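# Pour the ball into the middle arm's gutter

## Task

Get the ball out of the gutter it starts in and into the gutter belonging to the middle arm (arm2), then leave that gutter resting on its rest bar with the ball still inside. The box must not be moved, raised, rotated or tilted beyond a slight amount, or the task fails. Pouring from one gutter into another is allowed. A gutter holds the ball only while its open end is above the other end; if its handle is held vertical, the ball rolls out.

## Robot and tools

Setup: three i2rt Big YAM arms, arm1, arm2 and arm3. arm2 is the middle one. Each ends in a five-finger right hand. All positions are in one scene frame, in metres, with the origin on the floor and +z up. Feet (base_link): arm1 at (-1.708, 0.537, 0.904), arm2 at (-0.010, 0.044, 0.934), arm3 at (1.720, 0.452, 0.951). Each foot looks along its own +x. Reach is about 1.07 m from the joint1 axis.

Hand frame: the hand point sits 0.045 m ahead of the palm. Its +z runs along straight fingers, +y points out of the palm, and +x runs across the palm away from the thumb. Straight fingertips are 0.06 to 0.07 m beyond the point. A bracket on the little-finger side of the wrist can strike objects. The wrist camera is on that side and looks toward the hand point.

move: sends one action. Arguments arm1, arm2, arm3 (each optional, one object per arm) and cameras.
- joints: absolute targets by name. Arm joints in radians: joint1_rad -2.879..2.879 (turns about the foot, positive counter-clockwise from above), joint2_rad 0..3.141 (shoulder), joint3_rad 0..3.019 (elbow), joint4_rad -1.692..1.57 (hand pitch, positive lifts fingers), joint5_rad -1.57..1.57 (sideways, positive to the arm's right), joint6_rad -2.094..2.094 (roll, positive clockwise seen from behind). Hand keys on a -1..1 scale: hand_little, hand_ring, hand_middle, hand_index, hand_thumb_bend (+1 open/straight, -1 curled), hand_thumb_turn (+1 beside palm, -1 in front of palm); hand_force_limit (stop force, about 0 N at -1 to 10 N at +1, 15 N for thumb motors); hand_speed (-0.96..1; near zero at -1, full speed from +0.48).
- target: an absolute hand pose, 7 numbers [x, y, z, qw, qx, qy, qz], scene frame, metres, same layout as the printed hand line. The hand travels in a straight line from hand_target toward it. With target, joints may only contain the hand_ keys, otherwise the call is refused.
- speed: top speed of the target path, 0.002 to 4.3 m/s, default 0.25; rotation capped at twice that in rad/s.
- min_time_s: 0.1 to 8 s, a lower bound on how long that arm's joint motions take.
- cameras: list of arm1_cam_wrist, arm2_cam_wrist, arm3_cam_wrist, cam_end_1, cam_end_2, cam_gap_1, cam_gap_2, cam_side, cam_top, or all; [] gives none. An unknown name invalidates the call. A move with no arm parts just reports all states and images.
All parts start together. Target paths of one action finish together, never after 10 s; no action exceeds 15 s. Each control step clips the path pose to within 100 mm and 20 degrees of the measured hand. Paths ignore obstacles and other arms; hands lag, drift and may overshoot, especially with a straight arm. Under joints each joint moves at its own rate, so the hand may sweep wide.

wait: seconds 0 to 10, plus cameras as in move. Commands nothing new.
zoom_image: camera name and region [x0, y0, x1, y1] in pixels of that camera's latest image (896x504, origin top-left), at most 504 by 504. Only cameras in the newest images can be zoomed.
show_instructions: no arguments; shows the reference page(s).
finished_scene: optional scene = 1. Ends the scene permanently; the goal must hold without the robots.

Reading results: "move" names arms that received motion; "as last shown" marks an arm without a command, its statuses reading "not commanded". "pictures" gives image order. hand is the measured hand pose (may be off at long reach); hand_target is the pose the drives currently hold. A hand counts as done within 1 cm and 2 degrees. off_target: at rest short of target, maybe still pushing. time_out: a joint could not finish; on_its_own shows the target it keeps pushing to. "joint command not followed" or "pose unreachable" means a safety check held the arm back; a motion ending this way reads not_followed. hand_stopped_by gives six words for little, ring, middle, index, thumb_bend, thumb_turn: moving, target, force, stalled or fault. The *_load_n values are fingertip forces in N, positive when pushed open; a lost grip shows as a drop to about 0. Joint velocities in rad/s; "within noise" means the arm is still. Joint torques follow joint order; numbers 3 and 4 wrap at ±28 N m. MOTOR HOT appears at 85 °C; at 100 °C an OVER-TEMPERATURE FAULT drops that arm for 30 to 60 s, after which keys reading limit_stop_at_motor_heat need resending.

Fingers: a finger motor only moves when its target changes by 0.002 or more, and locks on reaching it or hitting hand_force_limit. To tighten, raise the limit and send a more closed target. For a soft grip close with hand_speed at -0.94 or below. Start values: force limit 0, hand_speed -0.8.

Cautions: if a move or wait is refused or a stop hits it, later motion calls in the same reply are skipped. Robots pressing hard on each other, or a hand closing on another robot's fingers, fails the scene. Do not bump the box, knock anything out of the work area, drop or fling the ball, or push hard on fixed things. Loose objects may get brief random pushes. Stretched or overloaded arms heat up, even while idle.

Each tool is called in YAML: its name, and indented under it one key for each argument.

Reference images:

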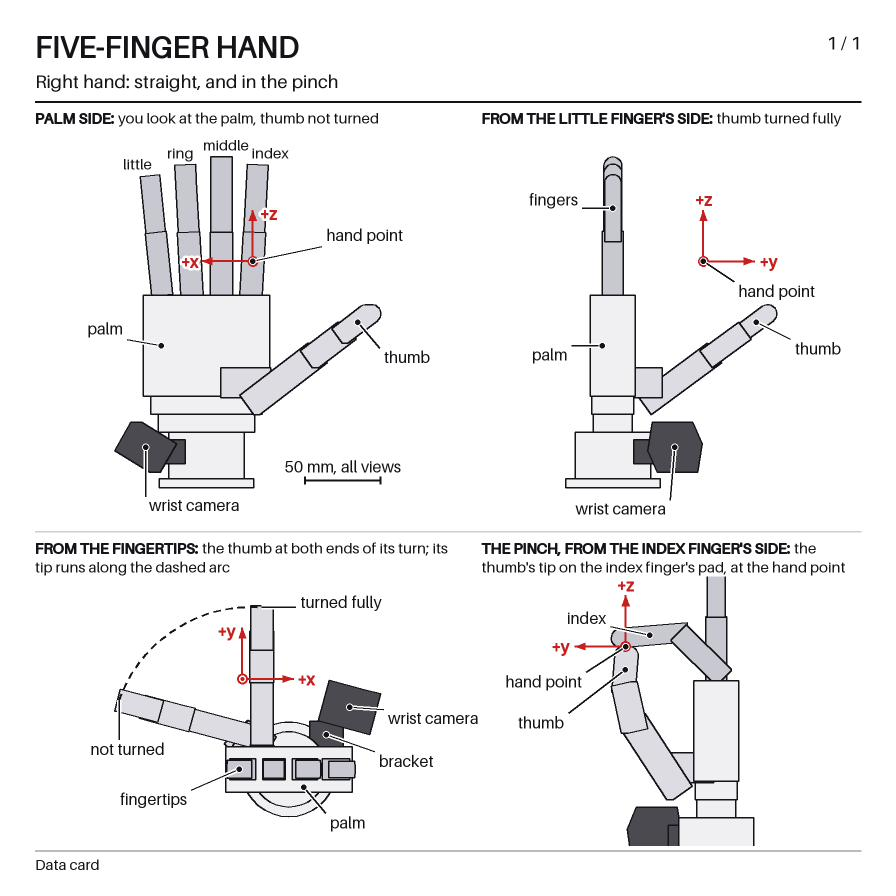

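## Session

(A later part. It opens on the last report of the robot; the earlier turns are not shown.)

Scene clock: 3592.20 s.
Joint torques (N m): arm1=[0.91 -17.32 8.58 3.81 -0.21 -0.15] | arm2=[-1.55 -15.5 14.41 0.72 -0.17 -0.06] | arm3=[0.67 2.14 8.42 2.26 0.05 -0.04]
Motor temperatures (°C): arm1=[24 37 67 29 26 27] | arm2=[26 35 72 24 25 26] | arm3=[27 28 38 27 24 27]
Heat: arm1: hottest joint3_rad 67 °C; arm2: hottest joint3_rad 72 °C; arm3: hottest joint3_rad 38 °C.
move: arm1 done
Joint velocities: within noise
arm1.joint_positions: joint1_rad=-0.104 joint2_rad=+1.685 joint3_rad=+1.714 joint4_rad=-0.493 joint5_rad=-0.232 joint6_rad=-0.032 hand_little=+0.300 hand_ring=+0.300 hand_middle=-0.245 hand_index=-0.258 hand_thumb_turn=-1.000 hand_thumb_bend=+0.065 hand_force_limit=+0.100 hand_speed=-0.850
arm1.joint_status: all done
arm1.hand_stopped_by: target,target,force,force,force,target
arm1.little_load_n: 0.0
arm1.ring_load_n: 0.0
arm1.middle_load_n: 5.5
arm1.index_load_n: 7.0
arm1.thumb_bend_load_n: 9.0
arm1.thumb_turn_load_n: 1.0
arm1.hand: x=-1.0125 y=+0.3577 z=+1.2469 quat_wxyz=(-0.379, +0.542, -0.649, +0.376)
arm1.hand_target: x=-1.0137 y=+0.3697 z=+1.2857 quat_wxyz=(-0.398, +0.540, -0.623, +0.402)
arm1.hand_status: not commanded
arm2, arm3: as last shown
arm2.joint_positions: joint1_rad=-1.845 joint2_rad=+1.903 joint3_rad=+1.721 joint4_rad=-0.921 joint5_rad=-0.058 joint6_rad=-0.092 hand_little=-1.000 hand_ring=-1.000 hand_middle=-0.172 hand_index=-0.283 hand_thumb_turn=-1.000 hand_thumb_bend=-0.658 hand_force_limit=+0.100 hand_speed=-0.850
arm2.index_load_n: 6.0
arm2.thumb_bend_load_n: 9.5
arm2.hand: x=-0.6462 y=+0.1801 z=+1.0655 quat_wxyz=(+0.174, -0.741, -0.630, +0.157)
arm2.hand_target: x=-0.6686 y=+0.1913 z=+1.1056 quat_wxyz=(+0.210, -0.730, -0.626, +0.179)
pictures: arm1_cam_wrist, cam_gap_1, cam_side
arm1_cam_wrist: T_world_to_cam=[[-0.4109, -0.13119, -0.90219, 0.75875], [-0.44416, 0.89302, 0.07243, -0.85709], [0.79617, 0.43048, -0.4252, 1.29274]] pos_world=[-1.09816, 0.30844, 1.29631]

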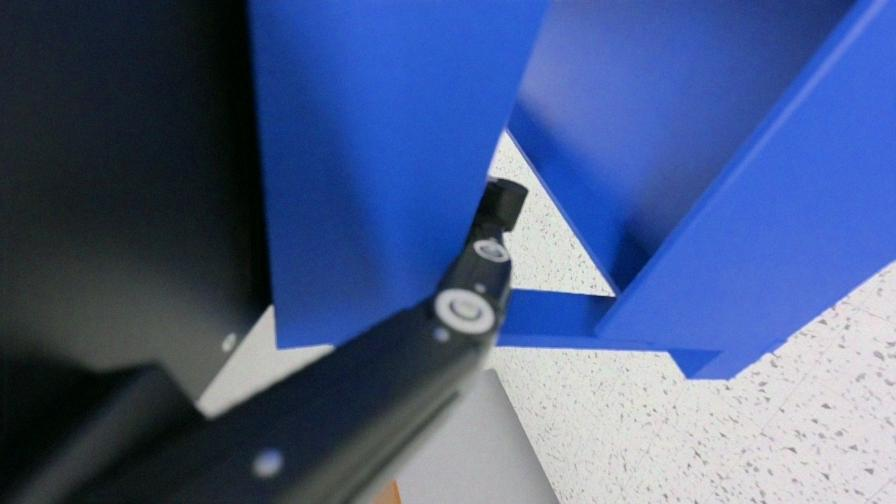

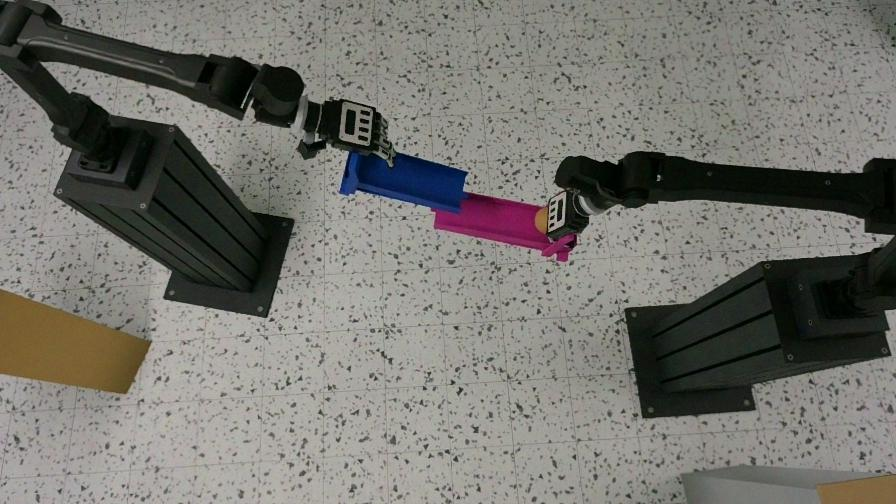

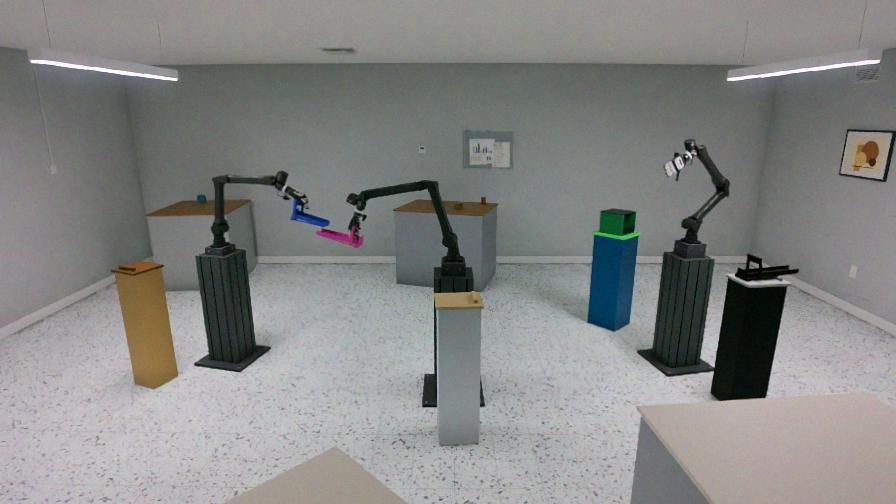

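move:
  arm1: {"target": [-1.157, 0.411, 1.33, -0.4465, 0.5055, -0.5695, 0.4701], "speed": 0.15, "joints": {"hand_ring": -0.65, "hand_little": -0.7}}
  cameras: ["arm1_cam_wrist", "arm2_cam_wrist"]

Scene clock: 3618.47 s.
Joint torques (N m): arm1=[-1.32 -8.59 8.43 4.07 -0.19 -0.05] | arm2=[-1.55 -15.56 14.41 0.7 -0.17 -0.06] | arm3=[0.85 1.55 8.7 2.13 0 -0.06]
Motor temperatures (°C): arm1=[24 39 65 29 26 27] | arm2=[26 34 71 24 25 26] | arm3=[27 28 38 27 24 27]
Heat: arm1: hottest joint3_rad 65 °C; arm2: hottest joint3_rad 71 °C; arm3: hottest joint3_rad 38 °C.
move: arm1 off_target
Joint velocities: within noise
arm1.joint_positions: joint1_rad=-0.104 joint2_rad=+1.197 joint3_rad=+1.233 joint4_rad=-0.261 joint5_rad=-0.265 joint6_rad=-0.027 hand_little=-0.699 hand_ring=-0.615 hand_middle=-0.245 hand_index=-0.258 hand_thumb_turn=-1.000 hand_thumb_bend=+0.065 hand_force_limit=+0.100 hand_speed=-0.850
arm1.joint_status: hand_ring off_target (ended at -0.615, target -0.650); the others done
arm1.hand_stopped_by: target,force,force,force,force,target
arm1.little_load_n: 5.0
arm1.ring_load_n: 4.0
arm1.middle_load_n: 5.5
arm1.index_load_n: 7.0
arm1.thumb_bend_load_n: 8.5
arm1.thumb_turn_load_n: 1.0
arm1.hand: x=-1.1552 y=+0.4154 z=+1.3111 quat_wxyz=(-0.437, +0.517, -0.581, +0.451)
arm1.hand_target: x=-1.1574 y=+0.4112 z=+1.3300 quat_wxyz=(-0.446, +0.506, -0.569, +0.470)
arm1.hand_status: off_target (0.020 m and 3.1 deg from the pose sent, 0.175 m and 16.7 deg at the start)
arm2, arm3: as last shown
arm2.little_load_n: 0.5
arm2.ring_load_n: 0.5
arm2.index_load_n: 5.5
arm1_cam_wrist: T_world_to_cam=[[-0.19266, -0.20109, -0.96044, 1.12309], [-0.46536, 0.88043, -0.09099, -0.78172], [0.8639, 0.42942, -0.2632, 1.27523]] pos_world=[-1.24908, 0.36648, 1.34318]
arm2_cam_wrist: T_world_to_cam=[[0.90725, 0.07431, -0.41397, 1.01541], [0.24572, -0.89246, 0.37833, -0.08387], [-0.34134, -0.44496, -0.82795, 0.85839]] pos_world=[-0.60762, 0.23164, 1.16278]

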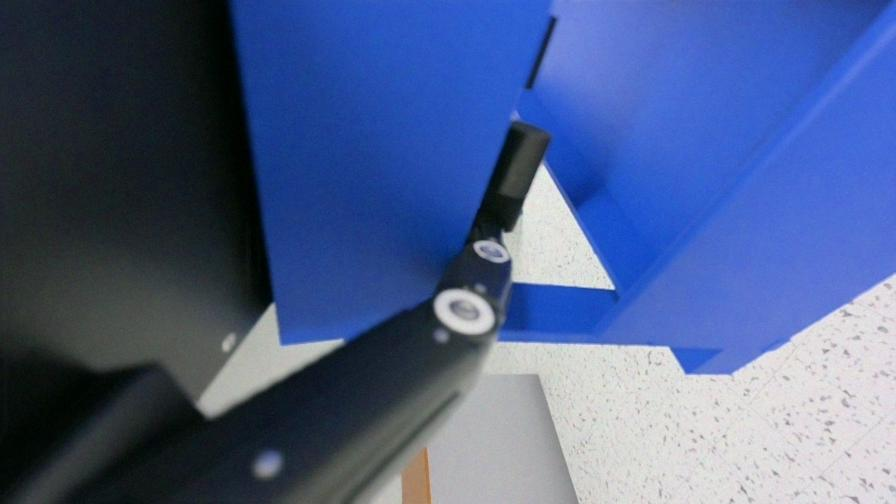

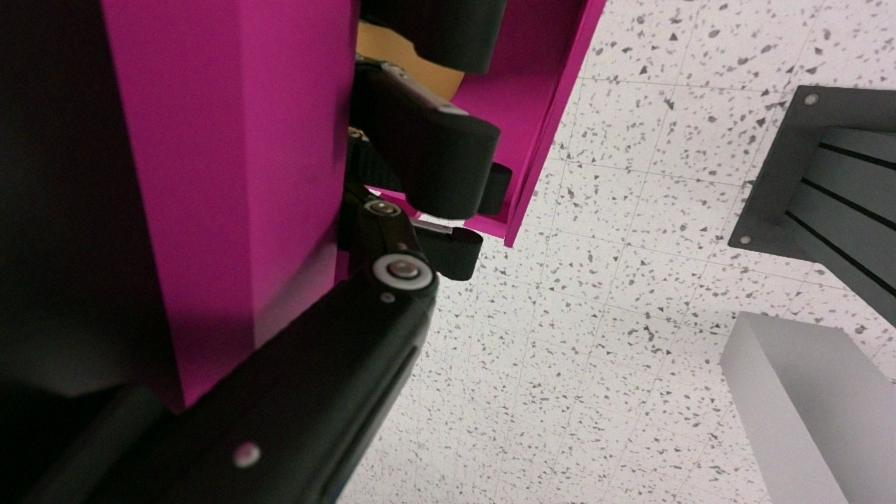

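move:
  arm1: {"joints": {"joint2_rad": 1.2, "joint3_rad": 0.45, "joint4_rad": 0.76, "joint5_rad": -0.2}, "min_time_s": 5}
  arm2: {"joints": {"joint1_rad": -0.15}, "min_time_s": 7}
  cameras: ["cam_gap_1", "cam_side", "arm2_cam_wrist", "cam_top"]

Scene clock: 3712.70 s.
Joint torques (N m): arm1=[-0.91 -4.66 6.49 4.27 0.04 -0.06] | arm2=[-1.55 -15.68 14.37 0.69 -0.07 -0.06] | arm3=[0.21 1.32 8.76 1.98 0.01 -0.14]
Motor temperatures (°C): arm1=[24 35 56 30 26 27] | arm2=[26 35 72 24 25 26] | arm3=[27 28 38 27 24 27]
Heat: arm1: hottest joint3_rad 56 °C; arm2: hottest joint3_rad 72 °C; arm3: hottest joint3_rad 38 °C.
move: arm1 done; arm2 done
Joint velocities: within noise
arm1.joint_positions: joint1_rad=-0.104 joint2_rad=+1.203 joint3_rad=+0.448 joint4_rad=+0.722 joint5_rad=-0.202 joint6_rad=-0.026 hand_little=-0.699 hand_ring=-0.615 hand_middle=-0.245 hand_index=-0.258 hand_thumb_turn=-1.000 hand_thumb_bend=+0.065 hand_force_limit=+0.100 hand_speed=-0.850
arm1.joint_status: all done
arm1.hand_stopped_by: target,force,force,force,force,target
arm1.little_load_n: 5.0
arm1.ring_load_n: 3.5
arm1.middle_load_n: 5.0
arm1.index_load_n: 6.5
arm1.thumb_bend_load_n: 8.5
arm1.thumb_turn_load_n: 1.5
arm1.hand: x=-1.2317 y=+0.4337 z=+1.0829 quat_wxyz=(-0.454, +0.471, -0.540, +0.530)
arm1.hand_target: x=-1.2300 y=+0.4281 z=+1.0948 quat_wxyz=(-0.459, +0.460, -0.531, +0.545)
arm1.hand_status: not commanded
arm2.joint_positions: joint1_rad=-0.145 joint2_rad=+1.903 joint3_rad=+1.721 joint4_rad=-0.921 joint5_rad=-0.060 joint6_rad=-0.092 hand_little=-1.000 hand_ring=-1.000 hand_middle=-0.172 hand_index=-0.283 hand_thumb_turn=-1.000 hand_thumb_bend=-0.658 hand_force_limit=+0.100 hand_speed=-0.850
arm2.joint_status: all done
arm2.hand_stopped_by: target,target,force,force,force,target
arm2.little_load_n: 0.0
arm2.ring_load_n: 0.0
arm2.middle_load_n: 1.0
arm2.index_load_n: 5.5
arm2.thumb_bend_load_n: 9.5
arm2.thumb_turn_load_n: 1.0
arm2.hand: x=-0.0621 y=-0.6038 z=+1.0669 quat_wxyz=(-0.002, -0.014, -0.972, +0.235)
arm2.hand_target: x=-0.0699 y=-0.6274 z=+1.1070 quat_wxyz=(+0.005, -0.010, -0.961, +0.277)
arm2.hand_status: not commanded
arm3: as last shown
pictures: arm2_cam_wrist, cam_gap_1, cam_side, cam_top
arm2_cam_wrist: T_world_to_cam=[[-0.19261, 0.88901, -0.4154, 0.96949], [0.85351, 0.36065, 0.3761, -0.13078], [0.48417, -0.28211, -0.82825, 0.85997]] pos_world=[-0.11802, -0.57212, 1.16418]

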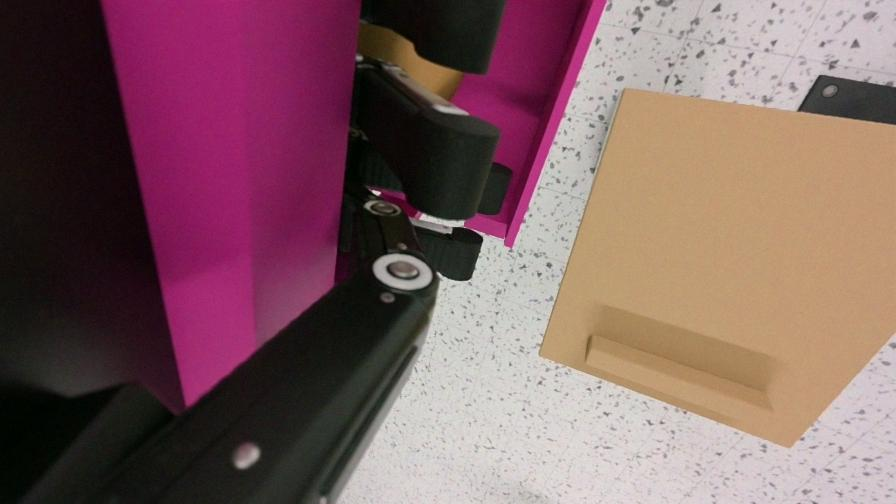

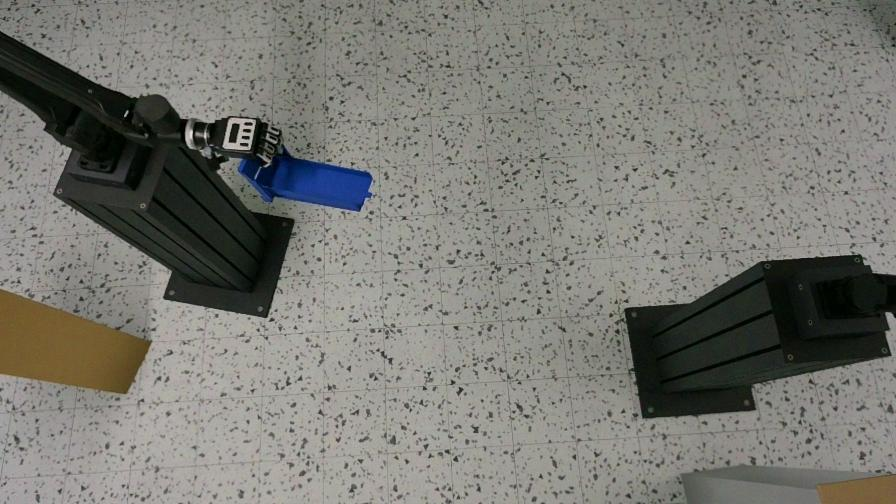

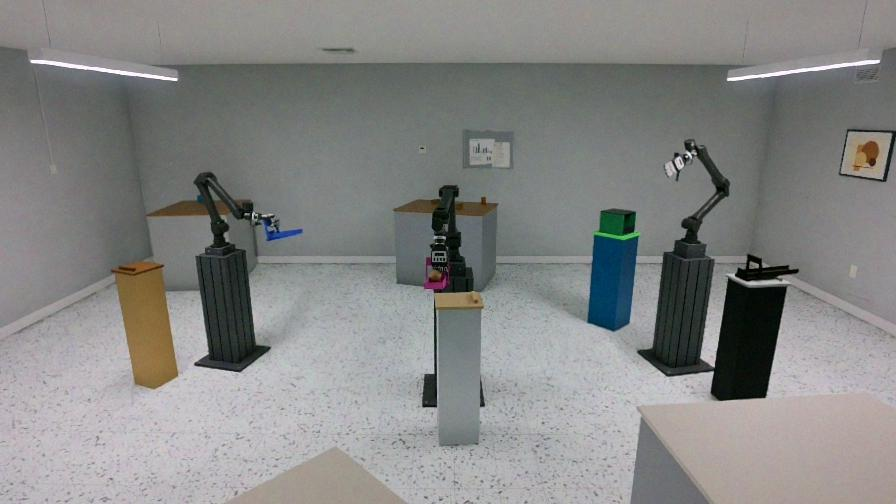

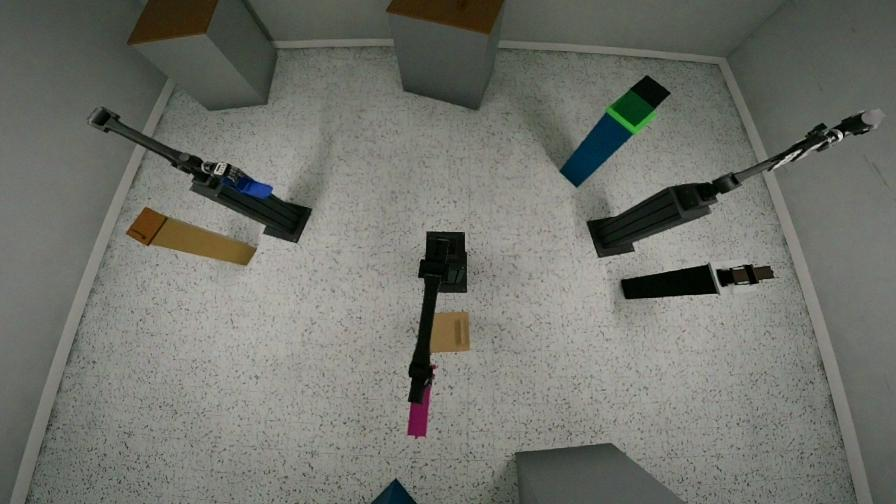

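move:
  arm1: {"joints": {"joint1_rad": -2.2}, "min_time_s": 7}
  arm2: {"target": [-0.085, -0.455, 1.10, -0.1762, 0.7068, -0.6649, 0.1657], "speed": 0.14}
  cameras: ["cam_gap_1", "cam_side", "arm2_cam_wrist", "cam_end_1", "arm1_cam_wrist"]

Scene clock: 3743.37 s.
Joint torques (N m): arm1=[-1.08 -5.07 6.31 4.15 -0.02 -0.08] | arm2=[-1.03 -15.79 7.86 -1.14 -0.59 -0.07] | arm3=[0.03 2.43 8.77 2.1 0.04 -0.03]
Motor temperatures (°C): arm1=[24 35 53 30 26 27] | arm2=[26 35 69 24 25 26] | arm3=[27 28 38 27 24 27]
Heat: arm1: hottest joint3_rad 53 °C; arm2: hottest joint3_rad 69 °C; arm3: hottest joint3_rad 38 °C.
move: arm1 done; arm2 off_target
Joint velocities: within noise
arm1.joint_positions: joint1_rad=-2.189 joint2_rad=+1.203 joint3_rad=+0.448 joint4_rad=+0.722 joint5_rad=-0.200 joint6_rad=-0.025 hand_little=-0.699 hand_ring=-0.615 hand_middle=-0.245 hand_index=-0.258 hand_thumb_turn=-1.000 hand_thumb_bend=+0.065 hand_force_limit=+0.100 hand_speed=-0.850
arm1.joint_status: all done
arm1.hand_stopped_by: target,force,force,force,force,target
arm1.little_load_n: 5.0
arm1.ring_load_n: 4.0
arm1.middle_load_n: 5.5
arm1.index_load_n: 6.5
arm1.thumb_bend_load_n: 8.5
arm1.thumb_turn_load_n: 1.5
arm1.hand: x=-2.0332 y=+0.1701 z=+1.0754 quat_wxyz=(+0.231, -0.228, -0.685, +0.652)
arm1.hand_target: x=-2.0393 y=+0.1716 z=+1.0873 quat_wxyz=(+0.242, -0.225, -0.671, +0.664)
arm1.hand_status: not commanded
arm2.joint_positions: joint1_rad=-0.211 joint2_rad=+1.839 joint3_rad=+1.683 joint4_rad=-1.578 joint5_rad=-0.467 joint6_rad=-1.857 hand_little=-1.000 hand_ring=-1.000 hand_middle=-0.172 hand_index=-0.283 hand_thumb_turn=-1.000 hand_thumb_bend=-0.658 hand_force_limit=+0.100 hand_speed=-0.850
arm2.joint_status: not commanded
arm2.hand_stopped_by: target,target,force,force,force,target
arm2.little_load_n: 0.0
arm2.ring_load_n: 0.5
arm2.middle_load_n: 1.0
arm2.index_load_n: 5.5
arm2.thumb_bend_load_n: 9.5
arm2.thumb_turn_load_n: 1.0
arm2.hand: x=-0.0853 y=-0.4581 z=+1.0819 quat_wxyz=(-0.186, +0.701, -0.670, +0.157)
arm2.hand_target: x=-0.0850 y=-0.4549 z=+1.0995 quat_wxyz=(-0.176, +0.707, -0.665, +0.165)
arm2.hand_status: off_target (0.018 m and 1.7 deg from the pose sent, 0.154 m and 95.0 deg at the start)
arm3: as last shown
pictures: arm1_cam_wrist, arm2_cam_wrist, cam_end_1, cam_gap_1, cam_side
arm1_cam_wrist: T_world_to_cam=[[-0.2094, 0.17885, -0.96134, 0.5806], [0.96692, -0.10859, -0.23081, 2.23487], [-0.14567, -0.97787, -0.1502, 0.14221]] pos_world=[-2.01865, 0.2779, 1.09535]
arm2_cam_wrist: T_world_to_cam=[[-0.86448, -0.25422, -0.43364, 0.28034], [-0.43256, 0.81568, 0.38415, -0.07912], [0.25605, 0.51966, -0.8151, 1.25834]] pos_world=[-0.11407, -0.51811, 1.17764]

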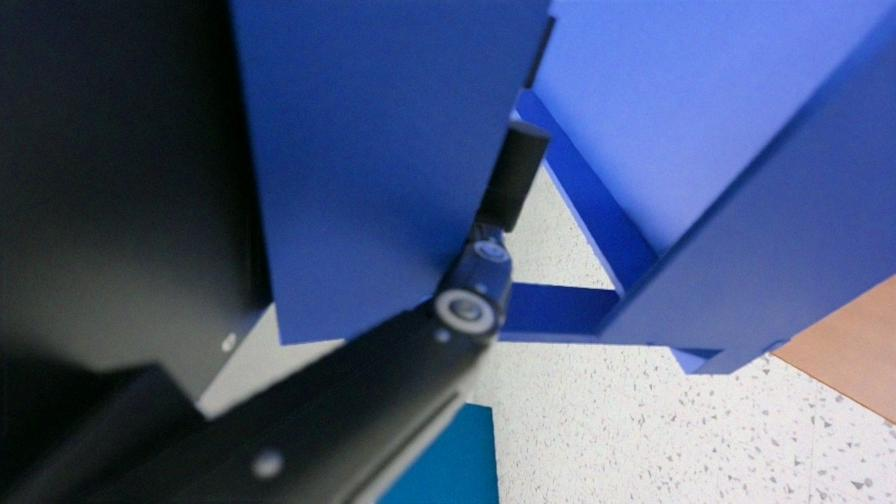

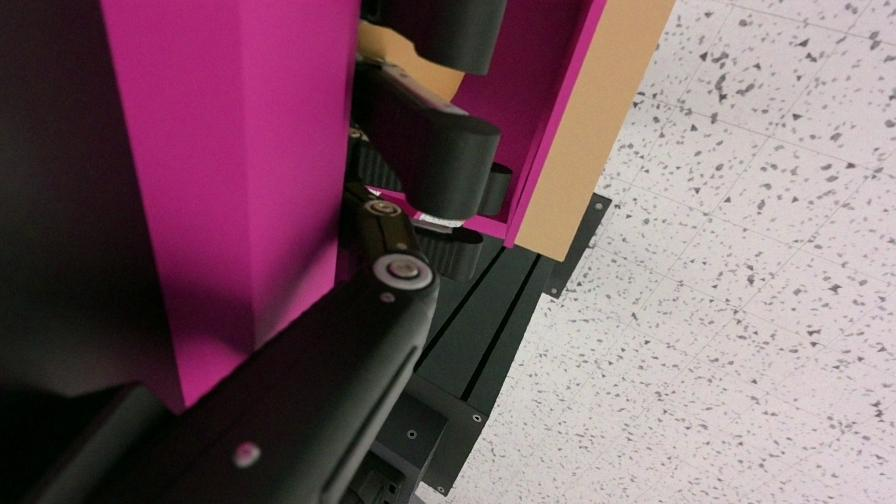

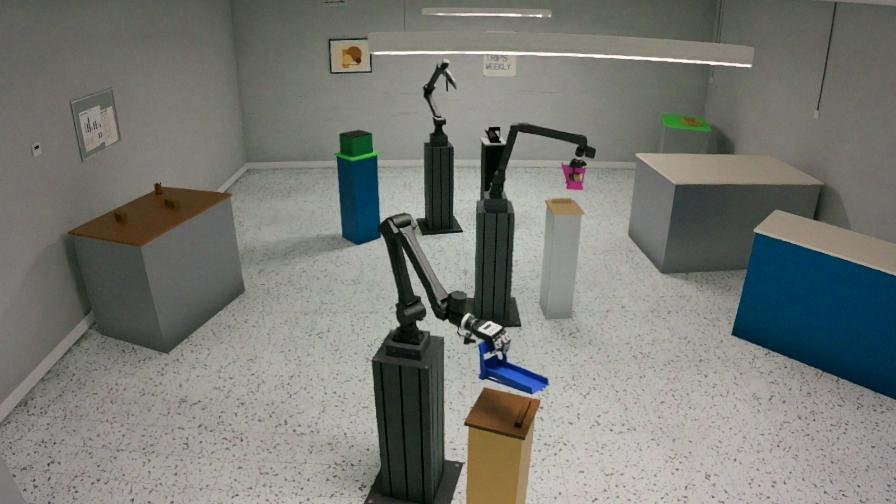

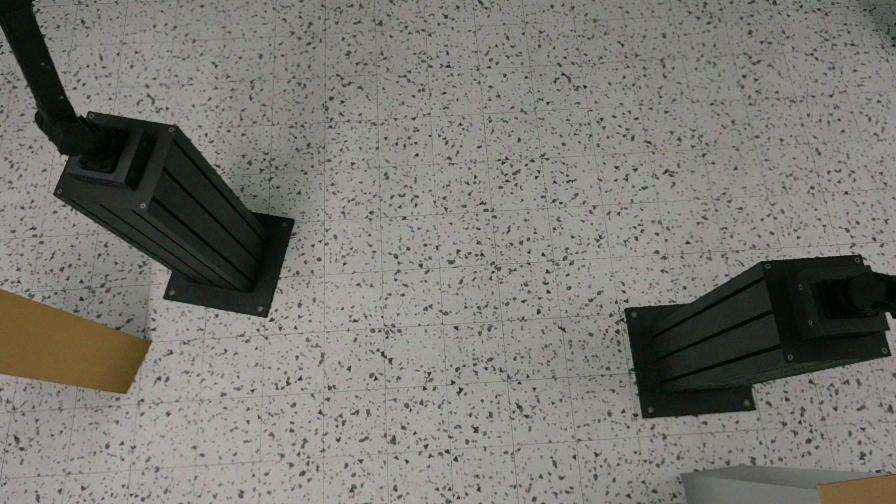

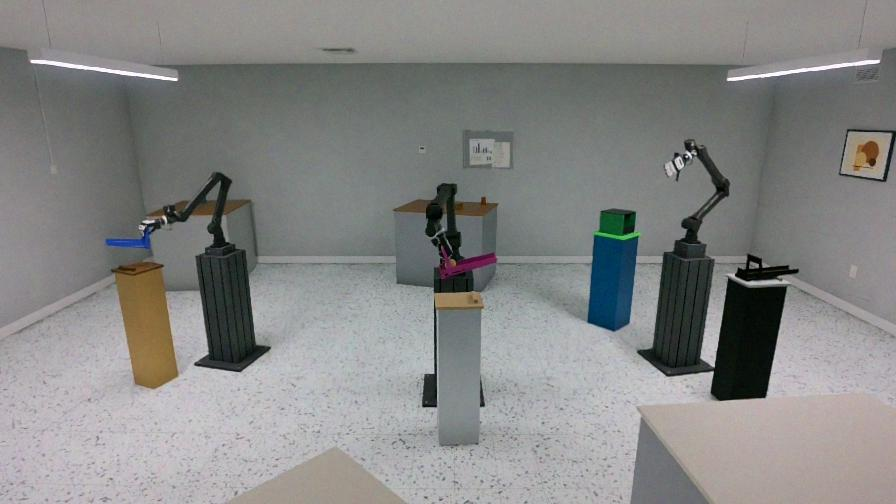

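zoom_image:
  camera: "cam_side"
  region: [410, 220, 520, 310]

zoom_image:
  camera: "cam_end_1"
  region: [520, 130, 620, 230]

Scaled by 4.582.

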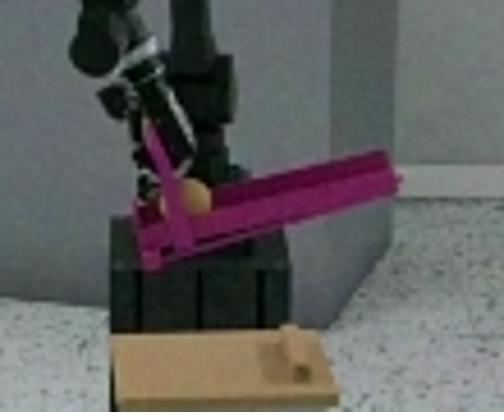

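Scaled by 5.040.

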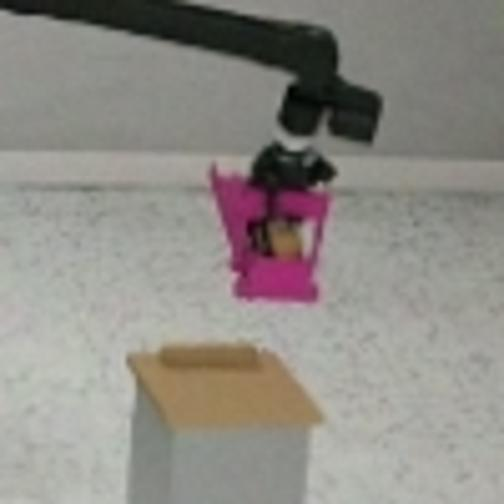

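move:
  arm2: {"target": [-0.070, -0.415, 1.01, -0.1762, 0.7068, -0.6649, 0.1657], "speed": 0.08}
  cameras: ["cam_side", "cam_end_1", "cam_end_2", "cam_top"]

zoom_image:
  camera: "cam_end_1"
  region: [450, 290, 570, 450]

zoom_image:
  camera: "cam_end_1"
  region: [520, 130, 620, 230]

zoom_image:
  camera: "cam_side"
  region: [410, 220, 520, 310]

zoom_image:
  camera: "cam_side"
  region: [90, 210, 230, 310]

Scene clock: 3865.43 s.
Joint torques (N m): arm1=[-2.14 -5.3 6.27 4.11 0 -0.11] | arm2=[-0.21 -14.33 7.35 -0.31 -0.7 0.08] | arm3=[-0.56 1.61 8.46 2.28 0.05 -0.03]
Motor temperatures (°C): arm1=[24 34 49 30 26 27] | arm2=[26 37 52 24 25 26] | arm3=[27 28 38 27 24 27]
Heat: arm1: hottest joint3_rad 49 °C; arm2: hottest joint3_rad 52 °C; arm3: hottest joint3_rad 38 °C.
move: arm2 off_target
Joint velocities: within noise
arm1: as last shown
arm1.index_load_n: 7.0
arm1.thumb_bend_load_n: 9.0
arm2.joint_positions: joint1_rad=-0.208 joint2_rad=+1.785 joint3_rad=+1.369 joint4_rad=-1.331 joint5_rad=-0.467 joint6_rad=-1.857 hand_little=-1.000 hand_ring=-1.000 hand_middle=-0.172 hand_index=-0.283 hand_thumb_turn=-1.000 hand_thumb_bend=-0.658 hand_force_limit=+0.100 hand_speed=-0.850
arm2.joint_status: not commanded
arm2.hand_stopped_by: target,target,force,force,force,target
arm2.little_load_n: 0.0
arm2.ring_load_n: 0.0
arm2.middle_load_n: 1.0
arm2.index_load_n: 5.5
arm2.thumb_bend_load_n: 9.5
arm2.thumb_turn_load_n: 1.0
arm2.hand: x=-0.0737 y=-0.4092 z=+0.9958 quat_wxyz=(-0.191, +0.701, -0.670, +0.153)
arm2.hand_target: x=-0.0701 y=-0.4149 z=+1.0100 quat_wxyz=(-0.176, +0.707, -0.665, +0.166)
arm2.hand_status: off_target (0.016 m and 2.4 deg from the pose sent, 0.085 m and 1.7 deg at the start)
arm3.joint_positions: joint1_rad=+0.242 joint2_rad=+0.635 joint3_rad=+1.359 joint4_rad=-1.149 joint5_rad=-0.046 joint6_rad=-1.300 hand_little=+1.000 hand_ring=+1.000 hand_middle=+1.000 hand_index=+1.000 hand_thumb_turn=+1.000 hand_thumb_bend=+1.000 hand_force_limit=+0.000 hand_speed=-0.800
arm3.joint_status: not commanded
arm3.hand_stopped_by: target,target,target,target,target,target
arm3.little_load_n: 0.0
arm3.ring_load_n: 0.0
arm3.middle_load_n: 0.0
arm3.index_load_n: 0.0
arm3.thumb_bend_load_n: 0.0
arm3.thumb_turn_load_n: 0.0
arm3.hand: x=+1.4583 y=+0.3654 z=+1.4599 quat_wxyz=(+0.501, +0.088, -0.837, +0.201)
arm3.hand_target: x=+1.4594 y=+0.3657 z=+1.4708 quat_wxyz=(+0.510, +0.088, -0.831, +0.204)
arm3.hand_status: not commanded
pictures: cam_end_1, cam_end_2, cam_side, cam_top

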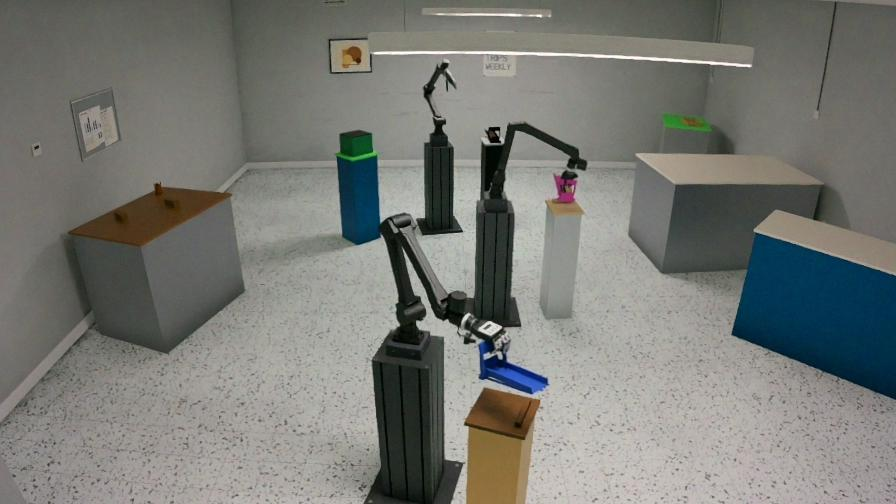

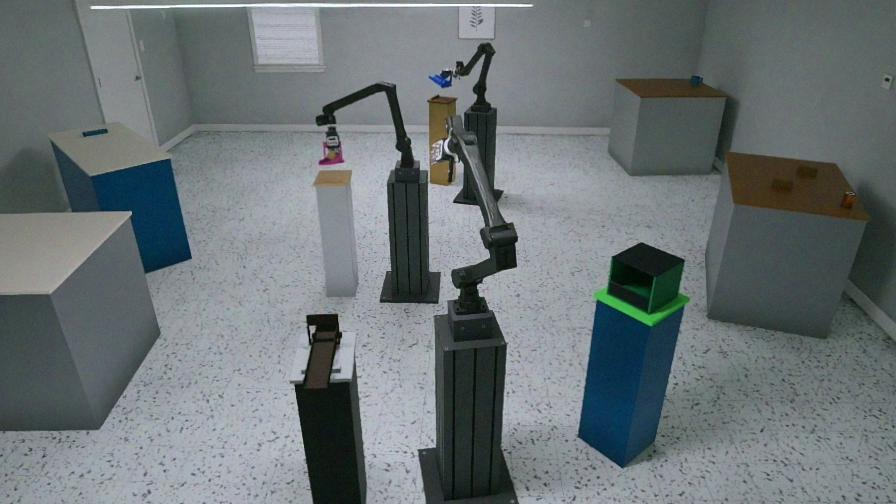

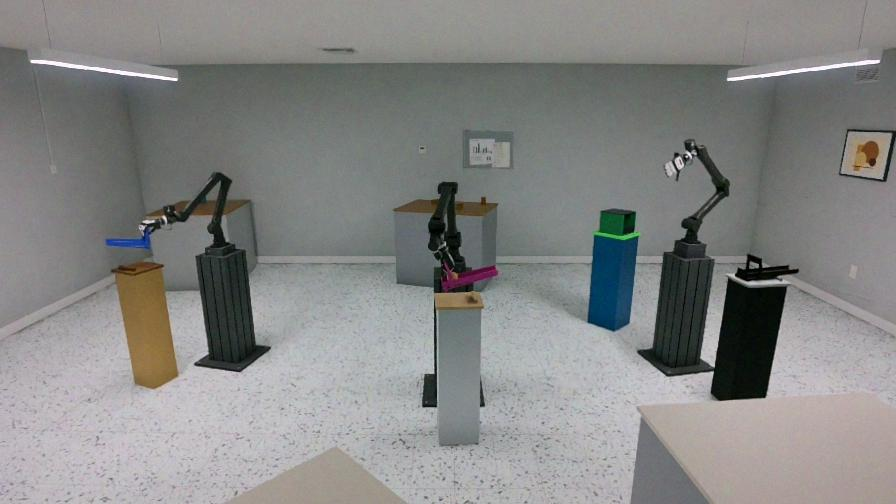

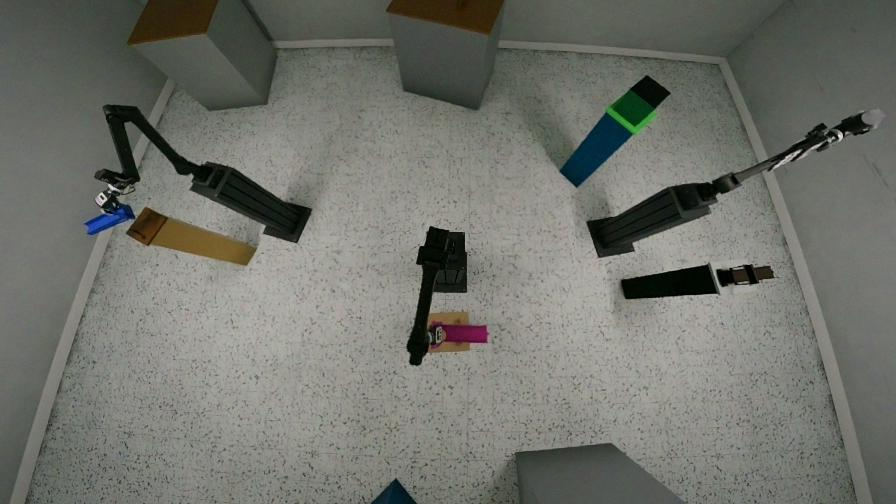

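Scaled by 3.150.

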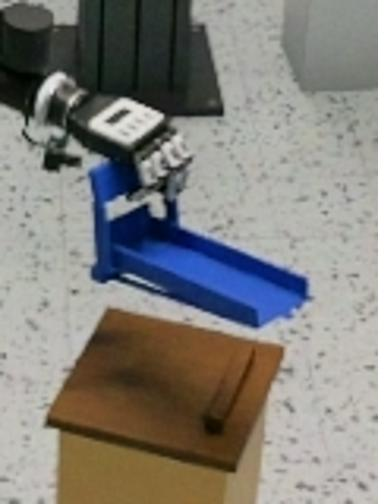

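Scaled by 5.040.

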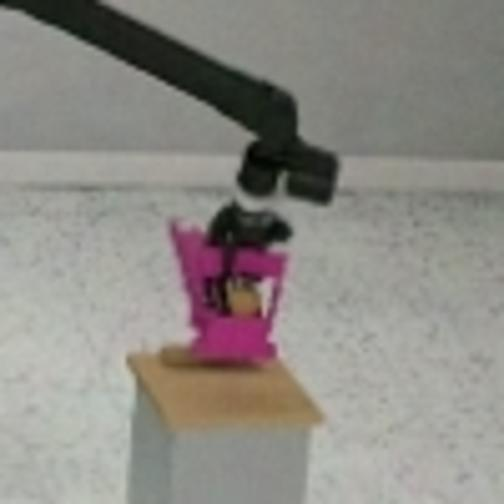

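Scaled by 4.582.

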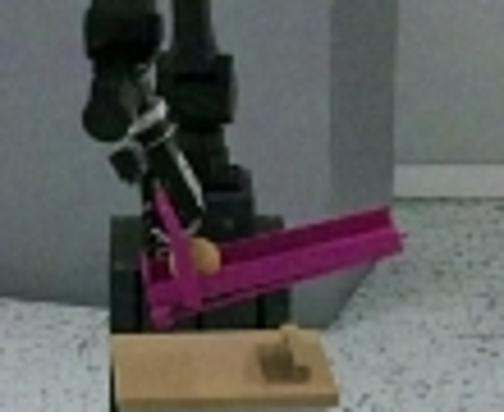

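Scaled by 3.600.

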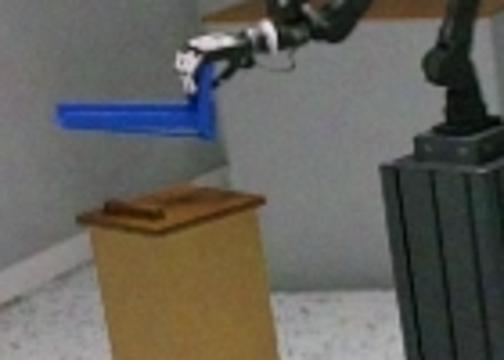

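move:
  arm2: {"target": [-0.068, -0.417, 0.985, -0.1762, 0.7068, -0.6649, 0.1657], "speed": 0.05}
  cameras: ["cam_side", "cam_end_1", "arm2_cam_wrist"]

Scene clock: 3904.27 s.
Joint torques (N m): arm1=[-1.73 -5.19 6.49 4.45 -0.03 -0.08] | arm2=[-0.15 -12.1 7.09 -0.21 -0.73 0.14] | arm3=[-0.21 2.26 8.49 2.22 0.04 -0.07]
Motor temperatures (°C): arm1=[24 34 49 30 26 27] | arm2=[26 35 51 24 25 26] | arm3=[27 28 38 27 24 27]
Heat: arm1: hottest joint3_rad 49 °C; arm2: hottest joint3_rad 51 °C; arm3: hottest joint3_rad 38 °C.
move: arm2 done
Joint velocities: within noise
arm1, arm3: as last shown
arm1.ring_load_n: 3.5
arm2.joint_positions: joint1_rad=-0.203 joint2_rad=+1.785 joint3_rad=+1.341 joint4_rad=-1.270 joint5_rad=-0.467 joint6_rad=-1.857 hand_little=-1.000 hand_ring=-1.000 hand_middle=-0.172 hand_index=-0.283 hand_thumb_turn=-1.000 hand_thumb_bend=-0.658 hand_force_limit=+0.100 hand_speed=-0.850
arm2.joint_status: not commanded
arm2.hand_stopped_by: target,target,force,force,force,target
arm2.little_load_n: 0.5
arm2.ring_load_n: 0.0
arm2.middle_load_n: 0.5
arm2.index_load_n: 5.5
arm2.thumb_bend_load_n: 9.5
arm2.thumb_turn_load_n: 1.5
arm2.hand: x=-0.0724 y=-0.4142 z=+0.9844 quat_wxyz=(-0.178, +0.706, -0.666, +0.162)
arm2.hand_target: x=-0.0681 y=-0.4170 z=+0.9852 quat_wxyz=(-0.176, +0.707, -0.665, +0.166)
arm2.hand_status: done (0.005 m and 0.5 deg from the pose sent, 0.014 m and 2.4 deg at the start)
pictures: arm2_cam_wrist, cam_end_1, cam_side
arm2_cam_wrist: T_world_to_cam=[[-0.86405, -0.27016, -0.42477, 0.24517], [-0.43787, 0.81964, 0.3694, -0.05621], [0.24836, 0.50518, -0.82651, 1.15748]] pos_world=[-0.10024, -0.47242, 1.08157]

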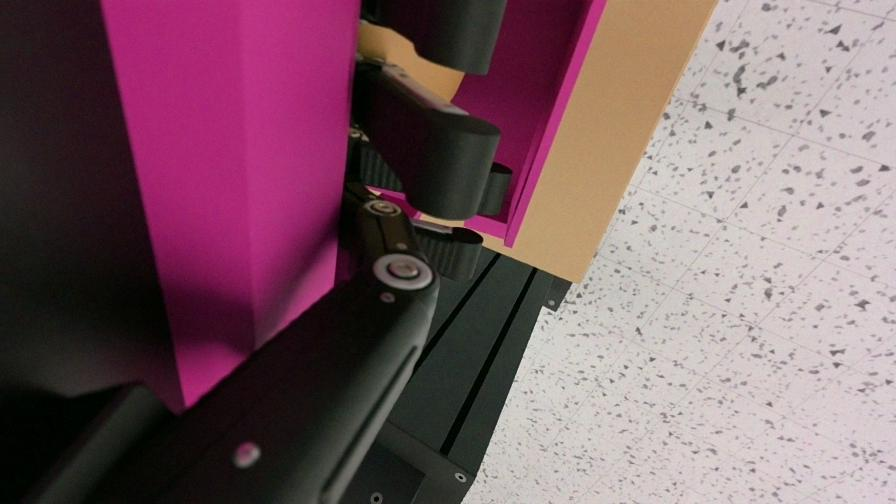

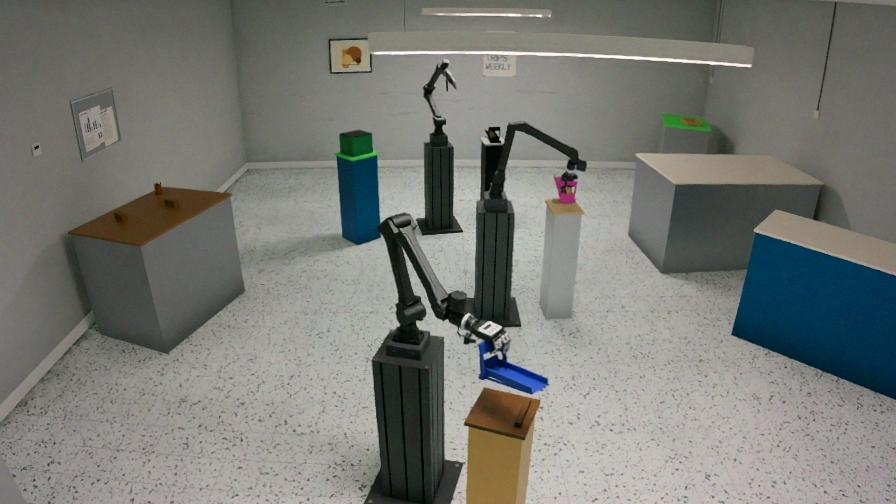

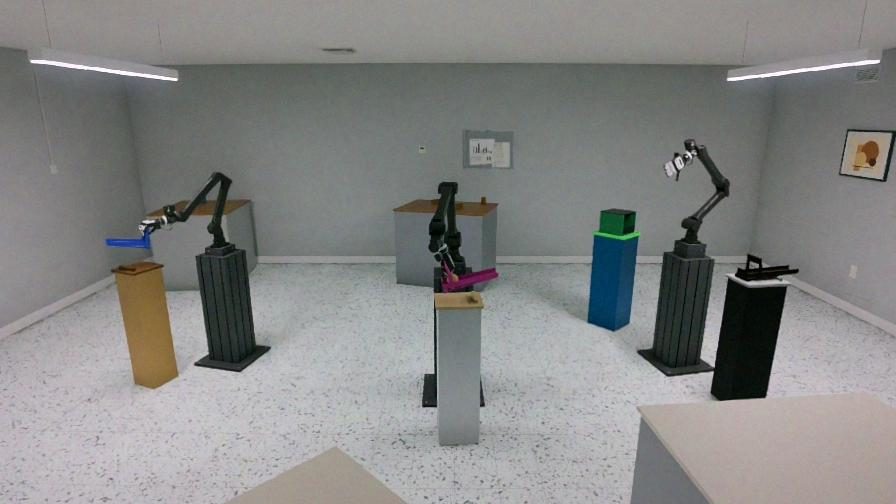

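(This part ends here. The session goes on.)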